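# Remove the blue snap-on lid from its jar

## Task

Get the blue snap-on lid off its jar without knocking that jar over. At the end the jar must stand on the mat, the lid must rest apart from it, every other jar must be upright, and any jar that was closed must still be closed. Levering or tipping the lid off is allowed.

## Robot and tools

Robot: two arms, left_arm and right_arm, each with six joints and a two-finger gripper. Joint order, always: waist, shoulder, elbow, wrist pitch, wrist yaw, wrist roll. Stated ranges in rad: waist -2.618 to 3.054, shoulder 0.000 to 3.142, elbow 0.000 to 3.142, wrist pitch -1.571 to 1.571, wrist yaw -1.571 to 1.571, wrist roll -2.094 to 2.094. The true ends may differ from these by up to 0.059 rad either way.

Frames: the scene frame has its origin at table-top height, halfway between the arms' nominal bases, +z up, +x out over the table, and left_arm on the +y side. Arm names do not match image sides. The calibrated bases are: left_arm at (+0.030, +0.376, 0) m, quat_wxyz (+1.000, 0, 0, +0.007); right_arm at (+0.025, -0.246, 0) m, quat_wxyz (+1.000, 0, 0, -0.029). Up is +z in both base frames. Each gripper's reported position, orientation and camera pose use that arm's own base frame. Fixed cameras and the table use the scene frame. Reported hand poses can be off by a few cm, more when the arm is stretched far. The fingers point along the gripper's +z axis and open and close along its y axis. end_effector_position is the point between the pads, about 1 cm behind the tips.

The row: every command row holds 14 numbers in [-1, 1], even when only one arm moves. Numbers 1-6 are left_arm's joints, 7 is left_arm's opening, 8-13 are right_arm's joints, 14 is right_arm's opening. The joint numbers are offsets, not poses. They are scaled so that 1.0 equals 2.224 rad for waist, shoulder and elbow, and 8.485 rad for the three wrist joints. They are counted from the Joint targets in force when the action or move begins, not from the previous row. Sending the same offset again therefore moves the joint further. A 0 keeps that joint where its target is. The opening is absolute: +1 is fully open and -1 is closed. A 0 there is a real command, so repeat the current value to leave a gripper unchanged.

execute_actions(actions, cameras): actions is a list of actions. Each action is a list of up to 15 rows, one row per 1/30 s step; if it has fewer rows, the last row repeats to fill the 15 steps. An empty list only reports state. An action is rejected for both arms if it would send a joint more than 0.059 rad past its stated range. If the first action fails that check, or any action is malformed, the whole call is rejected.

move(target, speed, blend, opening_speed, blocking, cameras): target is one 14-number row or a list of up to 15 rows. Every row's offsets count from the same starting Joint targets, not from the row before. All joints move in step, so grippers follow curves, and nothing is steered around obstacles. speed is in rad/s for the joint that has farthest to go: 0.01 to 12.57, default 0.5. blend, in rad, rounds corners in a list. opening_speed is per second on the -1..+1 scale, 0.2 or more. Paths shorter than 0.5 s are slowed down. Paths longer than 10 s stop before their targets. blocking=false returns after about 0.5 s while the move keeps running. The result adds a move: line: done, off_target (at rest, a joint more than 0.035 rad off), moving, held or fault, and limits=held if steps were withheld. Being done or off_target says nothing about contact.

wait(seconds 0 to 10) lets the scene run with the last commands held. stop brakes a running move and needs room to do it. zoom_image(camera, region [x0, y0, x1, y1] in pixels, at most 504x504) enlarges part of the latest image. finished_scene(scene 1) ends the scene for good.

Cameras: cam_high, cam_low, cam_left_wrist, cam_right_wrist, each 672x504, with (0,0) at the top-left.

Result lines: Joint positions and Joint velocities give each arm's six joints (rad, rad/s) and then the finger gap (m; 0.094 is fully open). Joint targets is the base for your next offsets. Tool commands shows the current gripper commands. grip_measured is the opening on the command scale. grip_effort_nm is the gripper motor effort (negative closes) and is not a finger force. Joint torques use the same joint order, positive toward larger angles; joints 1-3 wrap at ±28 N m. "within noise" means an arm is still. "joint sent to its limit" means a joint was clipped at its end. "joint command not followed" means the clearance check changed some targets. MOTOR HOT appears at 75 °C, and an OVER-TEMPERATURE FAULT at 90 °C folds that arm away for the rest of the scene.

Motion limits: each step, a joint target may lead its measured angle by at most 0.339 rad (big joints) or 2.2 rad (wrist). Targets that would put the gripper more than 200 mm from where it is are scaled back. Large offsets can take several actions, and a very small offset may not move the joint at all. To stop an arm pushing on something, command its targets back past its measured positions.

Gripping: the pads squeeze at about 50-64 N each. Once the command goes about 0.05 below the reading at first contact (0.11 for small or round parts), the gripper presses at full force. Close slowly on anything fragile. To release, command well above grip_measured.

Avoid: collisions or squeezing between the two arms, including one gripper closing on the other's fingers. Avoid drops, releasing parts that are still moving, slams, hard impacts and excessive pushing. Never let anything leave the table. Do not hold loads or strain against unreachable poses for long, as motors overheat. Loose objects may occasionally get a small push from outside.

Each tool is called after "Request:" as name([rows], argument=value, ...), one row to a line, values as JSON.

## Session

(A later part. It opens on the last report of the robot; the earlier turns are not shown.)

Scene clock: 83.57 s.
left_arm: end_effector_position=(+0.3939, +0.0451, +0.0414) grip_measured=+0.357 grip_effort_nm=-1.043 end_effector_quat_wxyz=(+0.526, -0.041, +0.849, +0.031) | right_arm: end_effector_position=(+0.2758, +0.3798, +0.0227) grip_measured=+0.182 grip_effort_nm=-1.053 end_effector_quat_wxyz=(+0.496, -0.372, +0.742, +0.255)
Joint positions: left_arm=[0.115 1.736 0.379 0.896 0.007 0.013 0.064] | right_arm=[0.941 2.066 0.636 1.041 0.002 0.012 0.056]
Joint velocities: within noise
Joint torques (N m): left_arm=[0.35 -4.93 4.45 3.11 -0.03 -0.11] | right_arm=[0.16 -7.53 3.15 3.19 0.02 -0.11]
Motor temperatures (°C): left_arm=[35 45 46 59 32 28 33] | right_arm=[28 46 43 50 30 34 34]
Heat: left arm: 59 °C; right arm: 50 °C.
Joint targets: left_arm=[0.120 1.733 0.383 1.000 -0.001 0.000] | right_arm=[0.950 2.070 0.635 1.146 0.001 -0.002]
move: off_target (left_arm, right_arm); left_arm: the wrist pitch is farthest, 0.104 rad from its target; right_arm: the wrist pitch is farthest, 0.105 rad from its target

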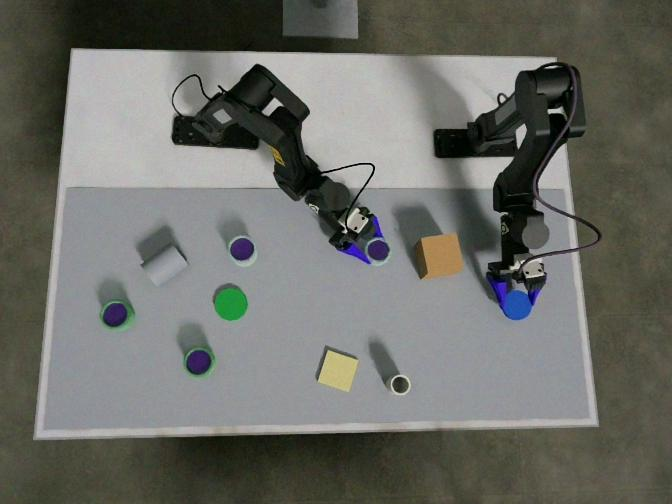

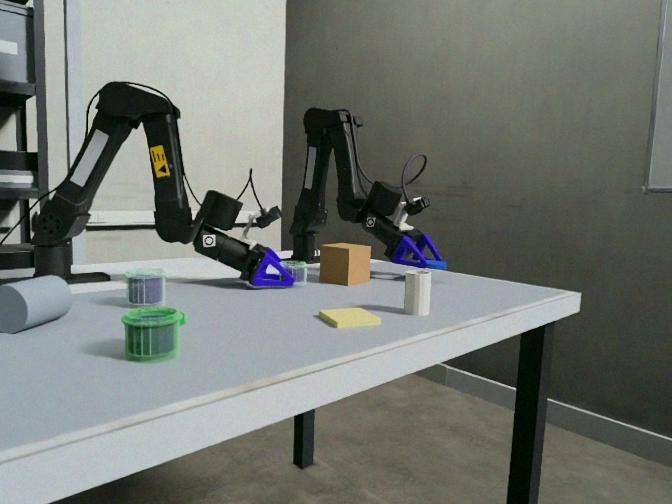

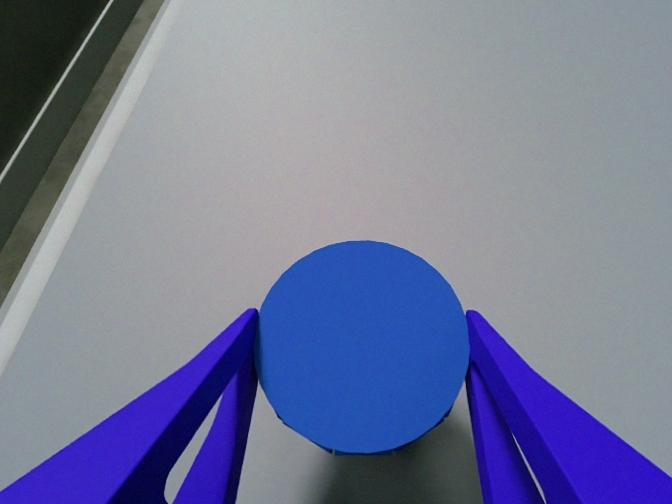

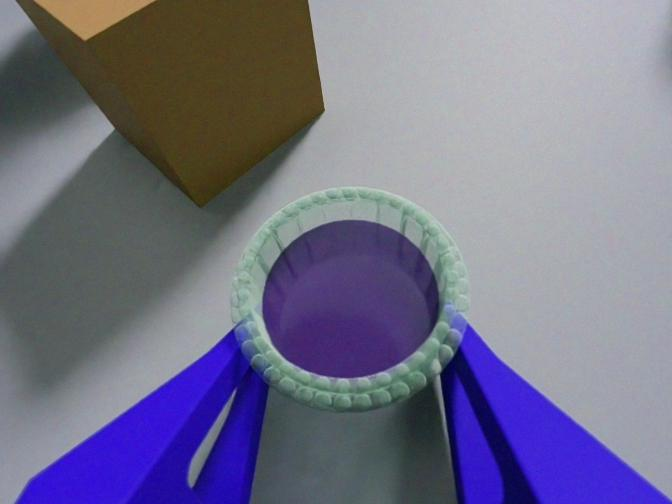

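Request:
move(target=[0,0.0337,0,0.0059,0,0,-0.1,0,0.0063,0,0,0,0,-0.5], speed=0.15)

Request:
zoom_image(camera="cam_low", region=[180, 200, 340, 320])

Request:
zoom_image(camera="cam_low", region=[360, 180, 520, 300])

Scene clock: 85.10 s.
left_arm: end_effector_position=(+0.3935, +0.0451, +0.0255) grip_measured=+0.357 grip_effort_nm=-1.043 end_effector_quat_wxyz=(+0.516, -0.041, +0.855, +0.030) | right_arm: end_effector_position=(+0.2753, +0.3790, +0.0179) grip_measured=+0.182 grip_effort_nm=-1.043 end_effector_quat_wxyz=(+0.492, -0.373, +0.745, +0.253)
Joint positions: left_arm=[0.115 1.809 0.379 0.946 0.007 0.013 0.064] | right_arm=[0.941 2.078 0.636 1.044 0.002 0.012 0.056]
Joint velocities: within noise
Joint torques (N m): left_arm=[0.42 -4.85 4.03 3.07 0 -0.11] | right_arm=[0.35 -7.21 2.96 3.2 -0.02 -0.11]
Motor temperatures (°C): left_arm=[35 45 46 59 32 28 33] | right_arm=[28 47 43 50 30 34 34]
Heat: left arm: 59 °C; right arm: 50 °C.
Joint targets: left_arm=[0.120 1.808 0.383 1.050 -0.001 0.000] | right_arm=[0.950 2.084 0.635 1.146 0.001 -0.002]
move: off_target (left_arm, right_arm); left_arm: the wrist pitch is farthest, 0.104 rad from its target; right_arm: the wrist pitch is farthest, 0.102 rad from its target

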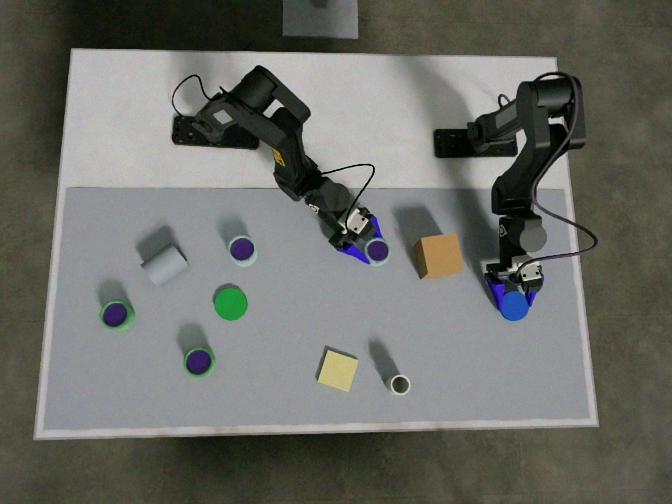

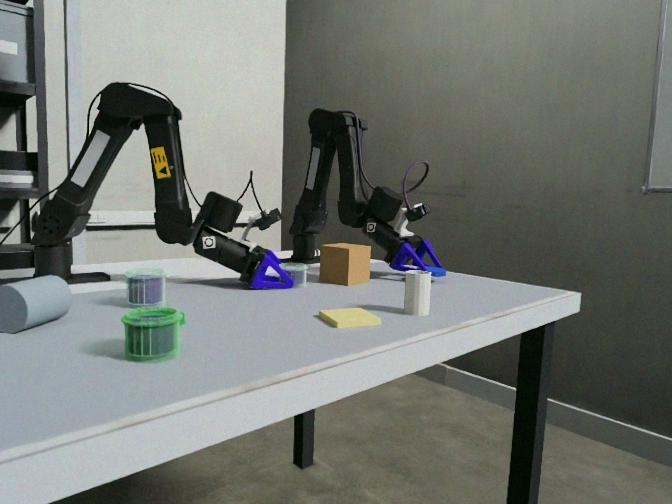

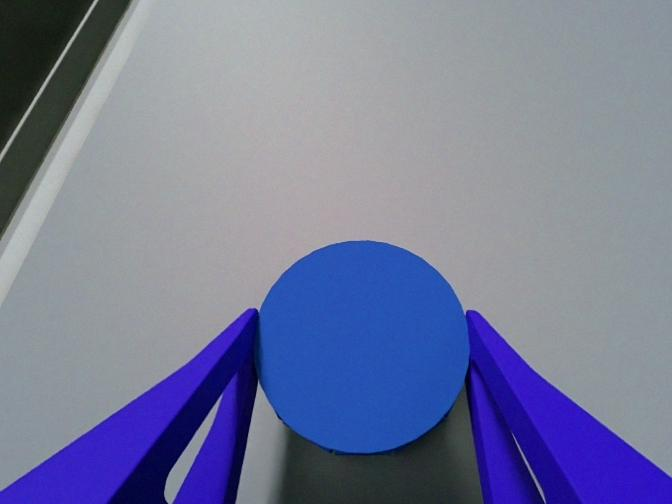

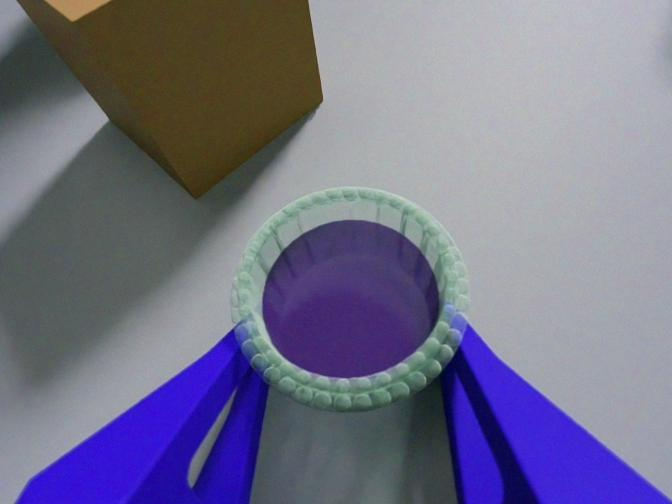

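Scaled by 3.150 from the camera's 672x504 image, which has a finer 960x720 frame.

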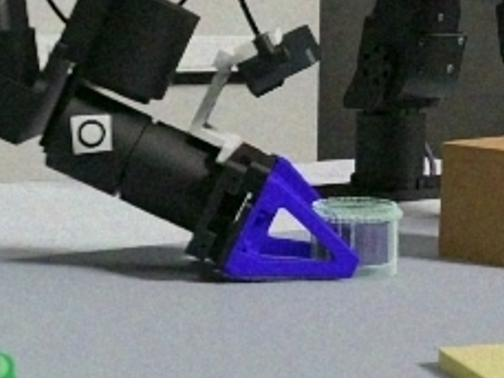

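Scaled by 3.150 from the camera's 672x504 image, which has a finer 960x720 frame.

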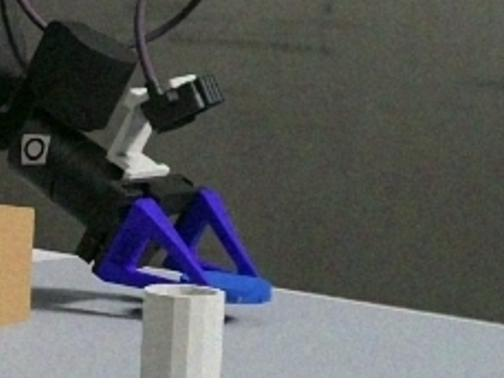

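Request:
move(target=[0,0.0157,0,0.0018,0,0,-0.1,0,0.0036,0,0,0,0,-0.5], speed=0.1)

Request:
zoom_image(camera="cam_low", region=[180, 200, 340, 320])

Request:
zoom_image(camera="cam_low", region=[360, 180, 520, 300])

Scene clock: 86.40 s.
left_arm: end_effector_position=(+0.3920, +0.0449, +0.0162) grip_measured=+0.357 grip_effort_nm=-1.043 end_effector_quat_wxyz=(+0.509, -0.042, +0.860, +0.030) | right_arm: end_effector_position=(+0.2756, +0.3794, +0.0179) grip_measured=+0.182 grip_effort_nm=-1.048 end_effector_quat_wxyz=(+0.494, -0.372, +0.744, +0.254)
Joint positions: left_arm=[0.115 1.842 0.379 0.962 0.007 0.013 0.064] | right_arm=[0.941 2.083 0.636 1.053 0.002 0.012 0.056]
Joint velocities: within noise
Joint torques (N m): left_arm=[0.39 -4.83 3.93 3.05 -0.01 -0.11] | right_arm=[0.32 -7.06 2.84 3.08 -0.01 -0.04]
Motor temperatures (°C): left_arm=[35 45 46 59 32 28 33] | right_arm=[28 47 43 50 30 33 34]
Heat: left arm: 59 °C; right arm: 50 °C.
Joint targets: left_arm=[0.120 1.843 0.383 1.065 -0.001 0.000] | right_arm=[0.950 2.092 0.635 1.146 0.001 -0.002]
move: off_target (left_arm, right_arm); left_arm: the wrist pitch is farthest, 0.104 rad from its target; right_arm: the wrist pitch is farthest, 0.093 rad from its target

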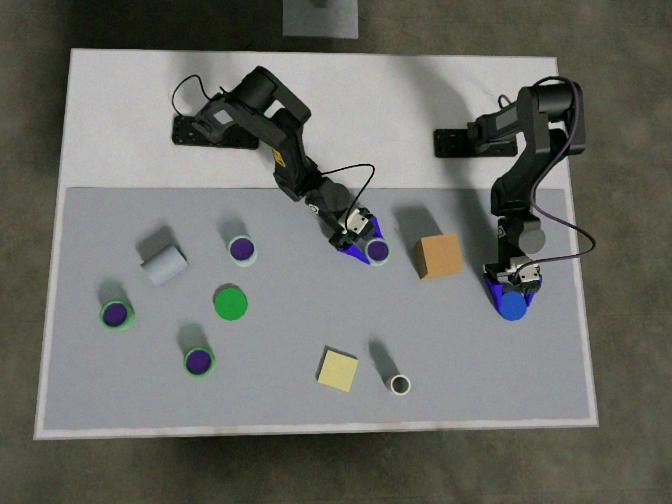

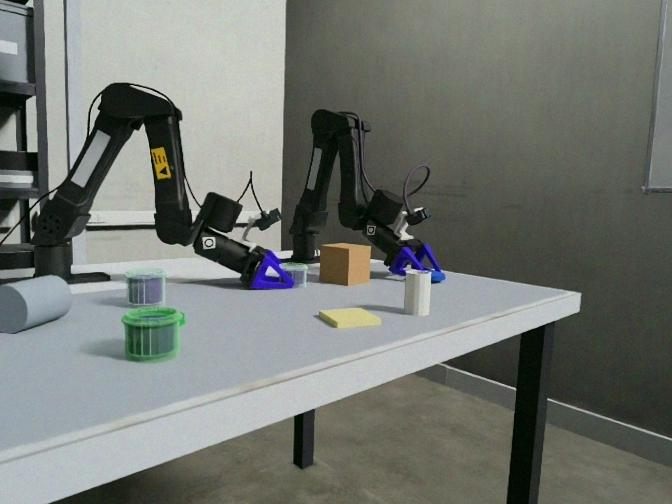

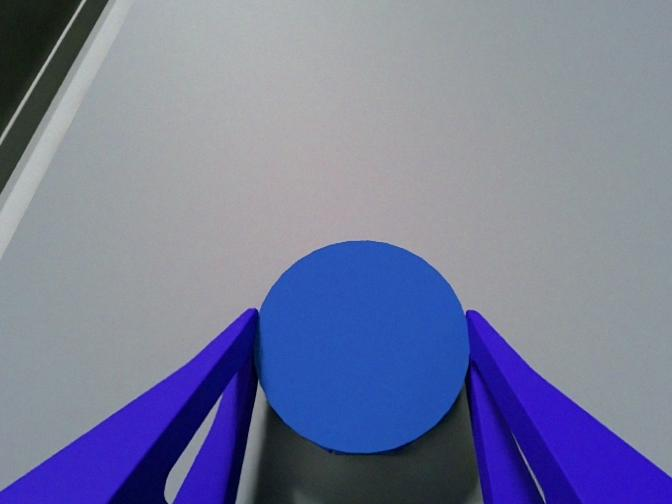

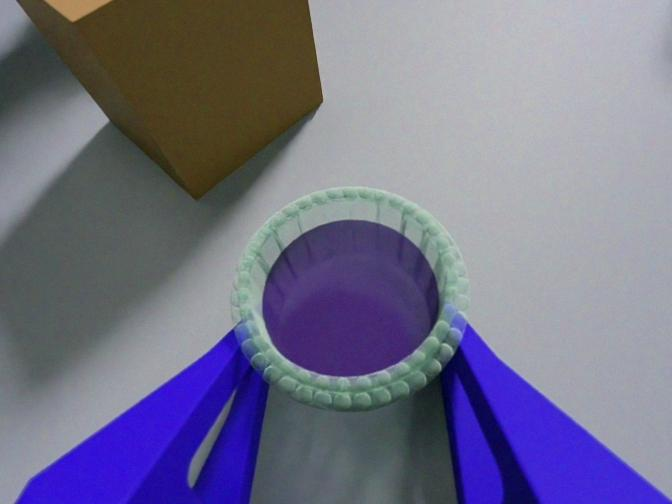

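Scaled by 3.150 from the camera's 672x504 image, which has a finer 960x720 frame.

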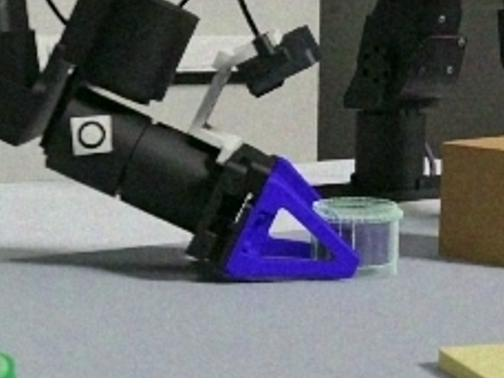

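Scaled by 3.150 from the camera's 672x504 image, which has a finer 960x720 frame.

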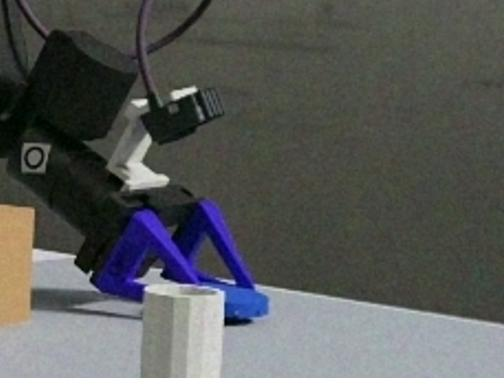

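Request:
move(target=[0,0.009,0,0,0,0,-0.1,0,-0.002,0,0,0,0,1], speed=0.1, opening_speed=1.0)

Request:
zoom_image(camera="cam_low", region=[180, 200, 340, 320])

Request:
zoom_image(camera="cam_low", region=[360, 180, 520, 300])

Scene clock: 88.50 s.
left_arm: end_effector_position=(+0.3905, +0.0447, +0.0097) grip_measured=+0.357 grip_effort_nm=-1.048 end_effector_quat_wxyz=(+0.502, -0.042, +0.863, +0.029) | right_arm: end_effector_position=(+0.2772, +0.3816, +0.0250) grip_measured=+0.997 grip_effort_nm=0.120 end_effector_quat_wxyz=(+0.505, -0.368, +0.736, +0.260)
Joint positions: left_arm=[0.115 1.862 0.379 0.966 0.007 0.013 0.064] | right_arm=[0.941 2.083 0.636 1.084 0.002 0.012 0.094]
Joint velocities: within noise
Joint torques (N m): left_arm=[0.36 -4.85 3.81 3.02 -0.01 -0.1] | right_arm=[0.28 -7.2 3.14 2.74 0.01 -0.11]
Motor temperatures (°C): left_arm=[35 45 46 59 32 28 33] | right_arm=[28 47 43 50 30 33 33]
Heat: left arm: 59 °C; right arm: 50 °C.
Joint targets: left_arm=[0.120 1.863 0.383 1.065 -0.001 0.000] | right_arm=[0.950 2.088 0.635 1.146 0.001 -0.002]
move: off_target (left_arm, right_arm); left_arm: the wrist pitch is farthest, 0.099 rad from its target; right_arm: the wrist pitch is farthest, 0.062 rad from its target

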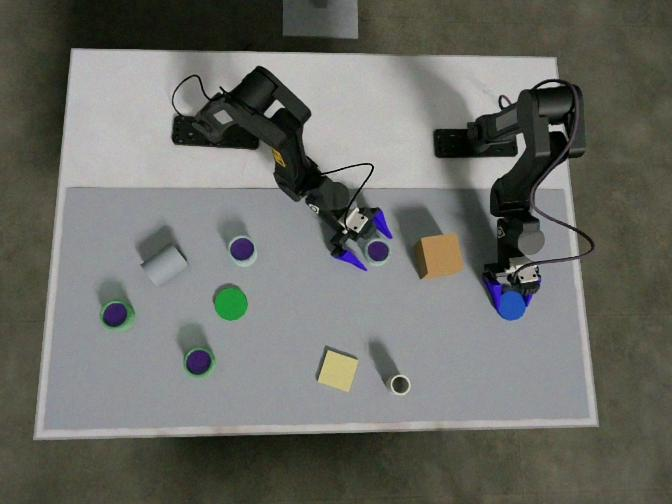

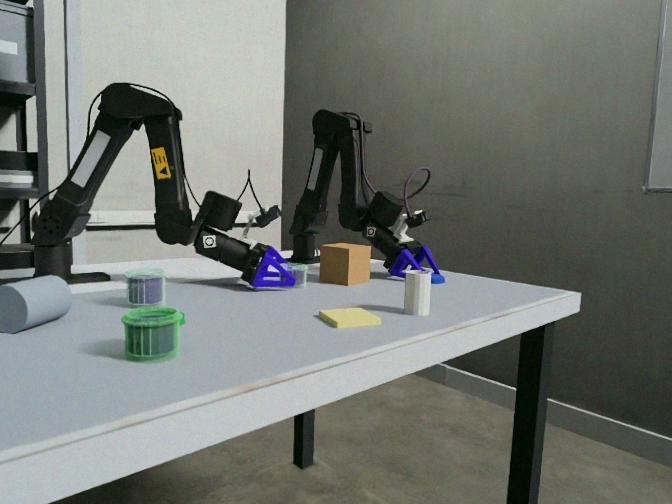

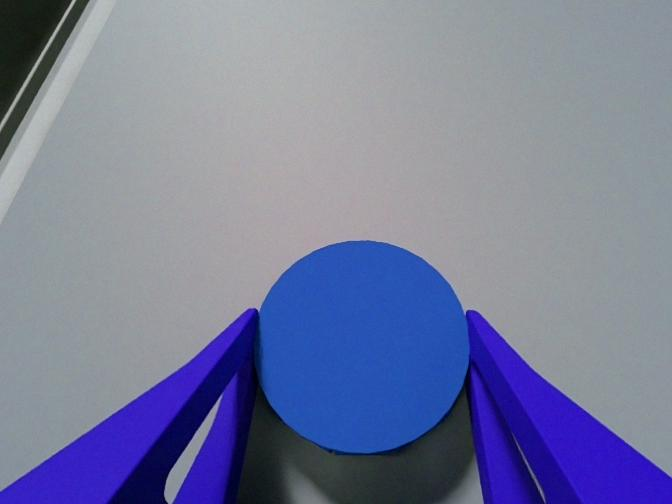

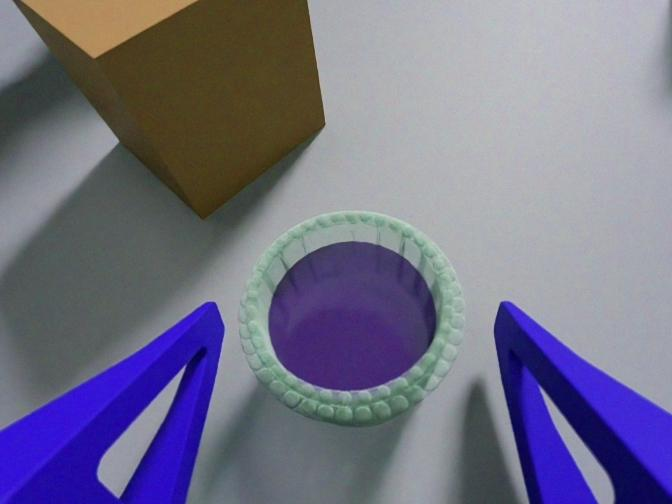

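Scaled by 3.150 from the camera's 672x504 image, which has a finer 960x720 frame.

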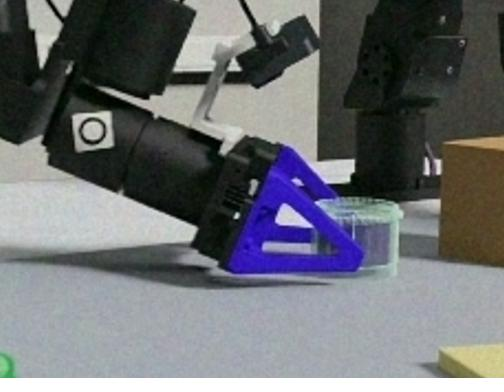

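Scaled by 3.150 from the camera's 672x504 image, which has a finer 960x720 frame.

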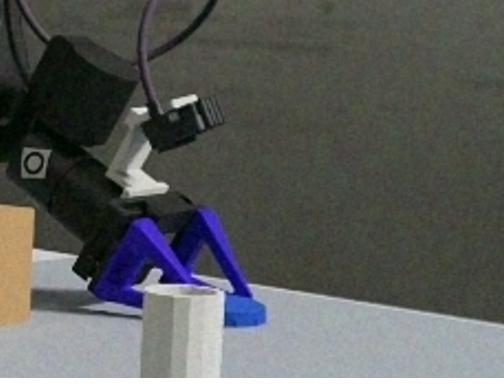

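Request:
move([
  [0,0.004,0,0,0,0,-0.1,0,-0.3287,-0.1605,-0.0668,0,0,1],
  [0,0.004,0,0,0,0,0.9,0,-0.3287,-0.1605,-0.0668,0,0,1],
], speed=0.4, opening_speed=1.0)

Request:
zoom_image(camera="cam_low", region=[220, 200, 380, 320])

Request:
zoom_image(camera="cam_low", region=[360, 180, 520, 300])

Scene clock: 92.77 s.
left_arm: end_effector_position=(+0.3908, +0.0448, +0.0089) grip_measured=+0.898 grip_effort_nm=0.085 end_effector_quat_wxyz=(+0.503, -0.042, +0.863, +0.029) | right_arm: end_effector_position=(+0.2101, +0.2891, +0.0748) grip_measured=+0.997 grip_effort_nm=0.120 end_effector_quat_wxyz=(+0.465, -0.381, +0.763, +0.238)
Joint positions: left_arm=[0.115 1.87 0.379 0.975 0.007 0.013 0.089] | right_arm=[0.941 1.382 0.287 0.624 0.004 0.012 0.094]
Joint velocities: within noise
Joint torques (N m): left_arm=[0.31 -4.89 3.75 2.9 0 -0.11] | right_arm=[0.09 -5.15 4.14 1.63 -0.01 -0.1]
Motor temperatures (°C): left_arm=[35 45 45 59 32 28 32] | right_arm=[28 47 43 49 30 33 33]
Heat: left arm: 59 °C; right arm: 49 °C.
Joint targets: left_arm=[0.120 1.872 0.383 1.065 -0.001 0.000] | right_arm=[0.950 1.357 0.278 0.579 0.001 -0.002]
move: off_target (left_arm, right_arm); target 2's new numbers were sent with left_arm's wrist pitch 0.090 rad from that target; left_arm: the wrist pitch is farthest, 0.090 rad from its target; right_arm: the wrist pitch is farthest, 0.044 rad from its target

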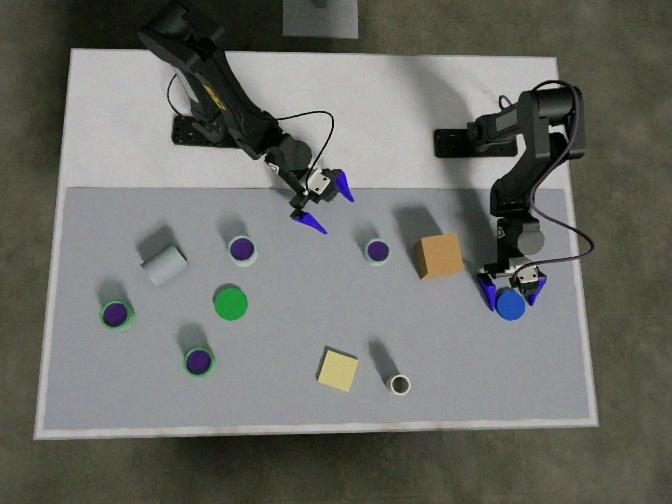

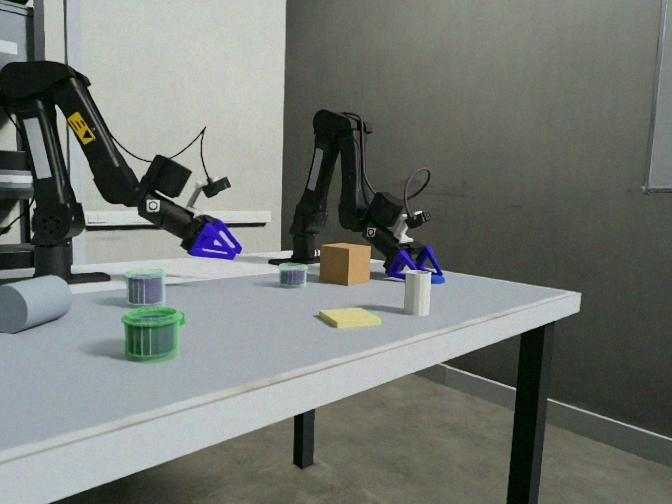

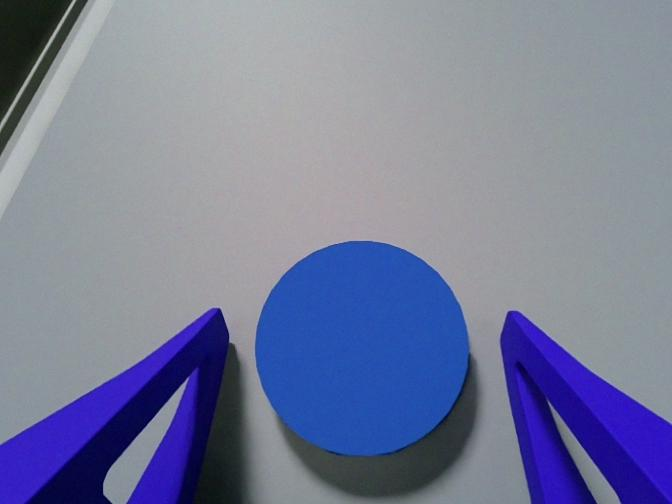

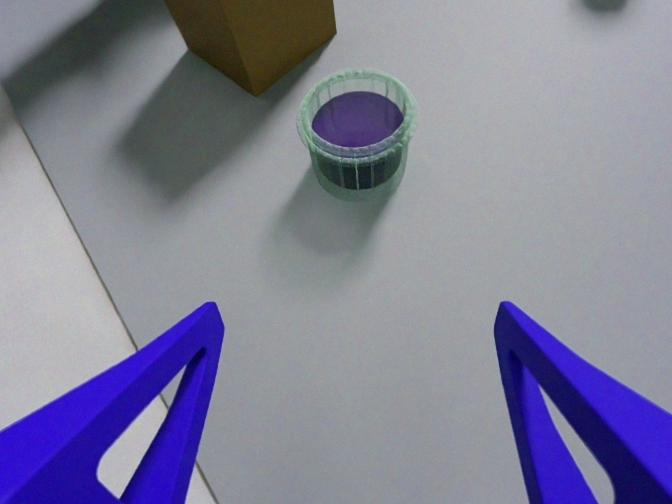

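Scaled by 3.150 from the camera's 672x504 image, which has a finer 960x720 frame.

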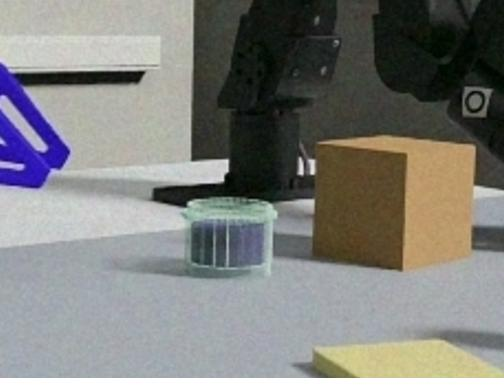

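Scaled by 3.150 from the camera's 672x504 image, which has a finer 960x720 frame.

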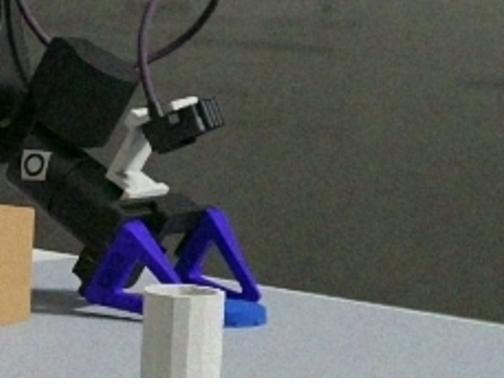

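Request:
move(target=[0,-0.225,-0.045,-0.059,0,0,0.9,0,0,0,0,0,0,1], speed=0.5)

Scene clock: 94.83 s.
left_arm: end_effector_position=(+0.3496, +0.0400, +0.0601) grip_measured=+0.898 grip_effort_nm=0.085 end_effector_quat_wxyz=(+0.498, -0.042, +0.866, +0.029) | right_arm: end_effector_position=(+0.2100, +0.2889, +0.0744) grip_measured=+0.997 grip_effort_nm=0.125 end_effector_quat_wxyz=(+0.464, -0.382, +0.763, +0.238)
Joint positions: left_arm=[0.115 1.402 0.285 0.59 0.007 0.013 0.089] | right_arm=[0.941 1.382 0.287 0.622 0.004 0.012 0.094]
Joint velocities: within noise
Joint torques (N m): left_arm=[0.28 -5.04 4.89 1.51 0 -0.11] | right_arm=[0.02 -5.37 4.14 1.56 -0.01 -0.1]
Motor temperatures (°C): left_arm=[35 45 45 58 32 28 32] | right_arm=[28 47 42 48 30 33 33]
Heat: left arm: 58 °C; right arm: 48 °C.
Joint targets: left_arm=[0.120 1.371 0.282 0.565 -0.001 0.000] | right_arm=[0.950 1.357 0.278 0.579 0.001 -0.002]
move: off_target (right_arm); right_arm: the wrist pitch is farthest, 0.043 rad from its target

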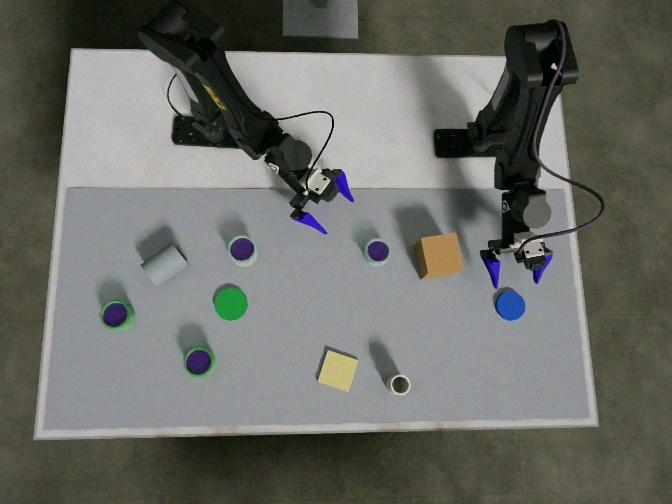

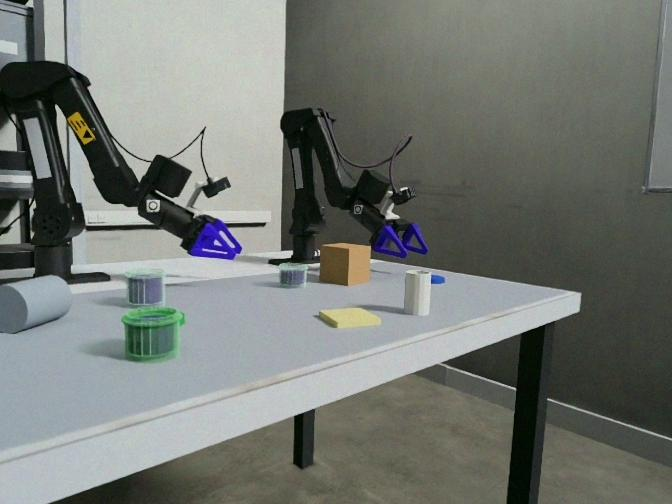

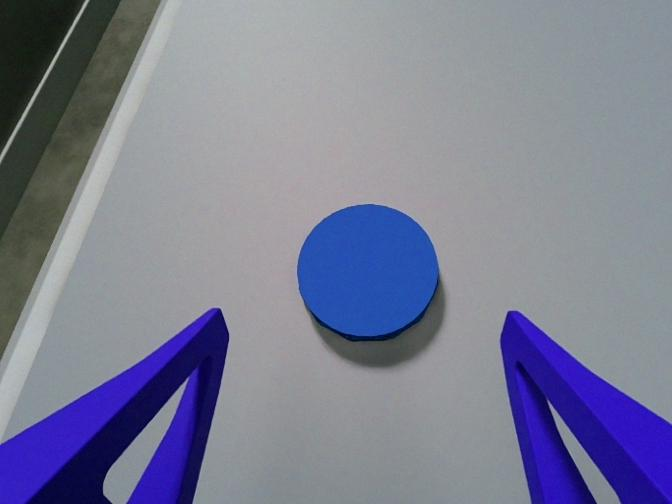

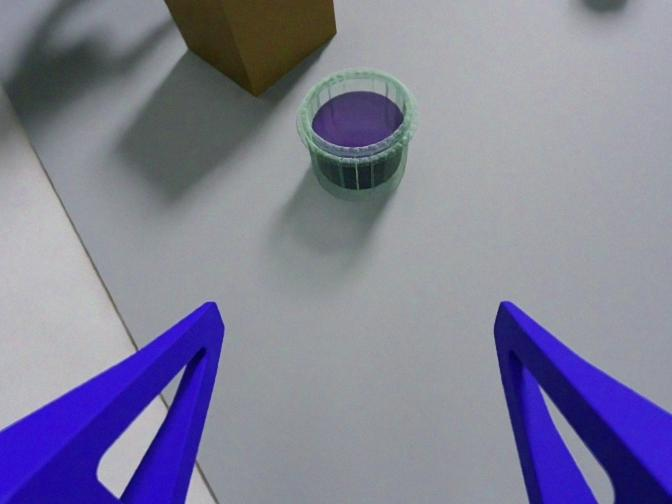

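Request:
finished_scene()

The scene is finished: the task was done.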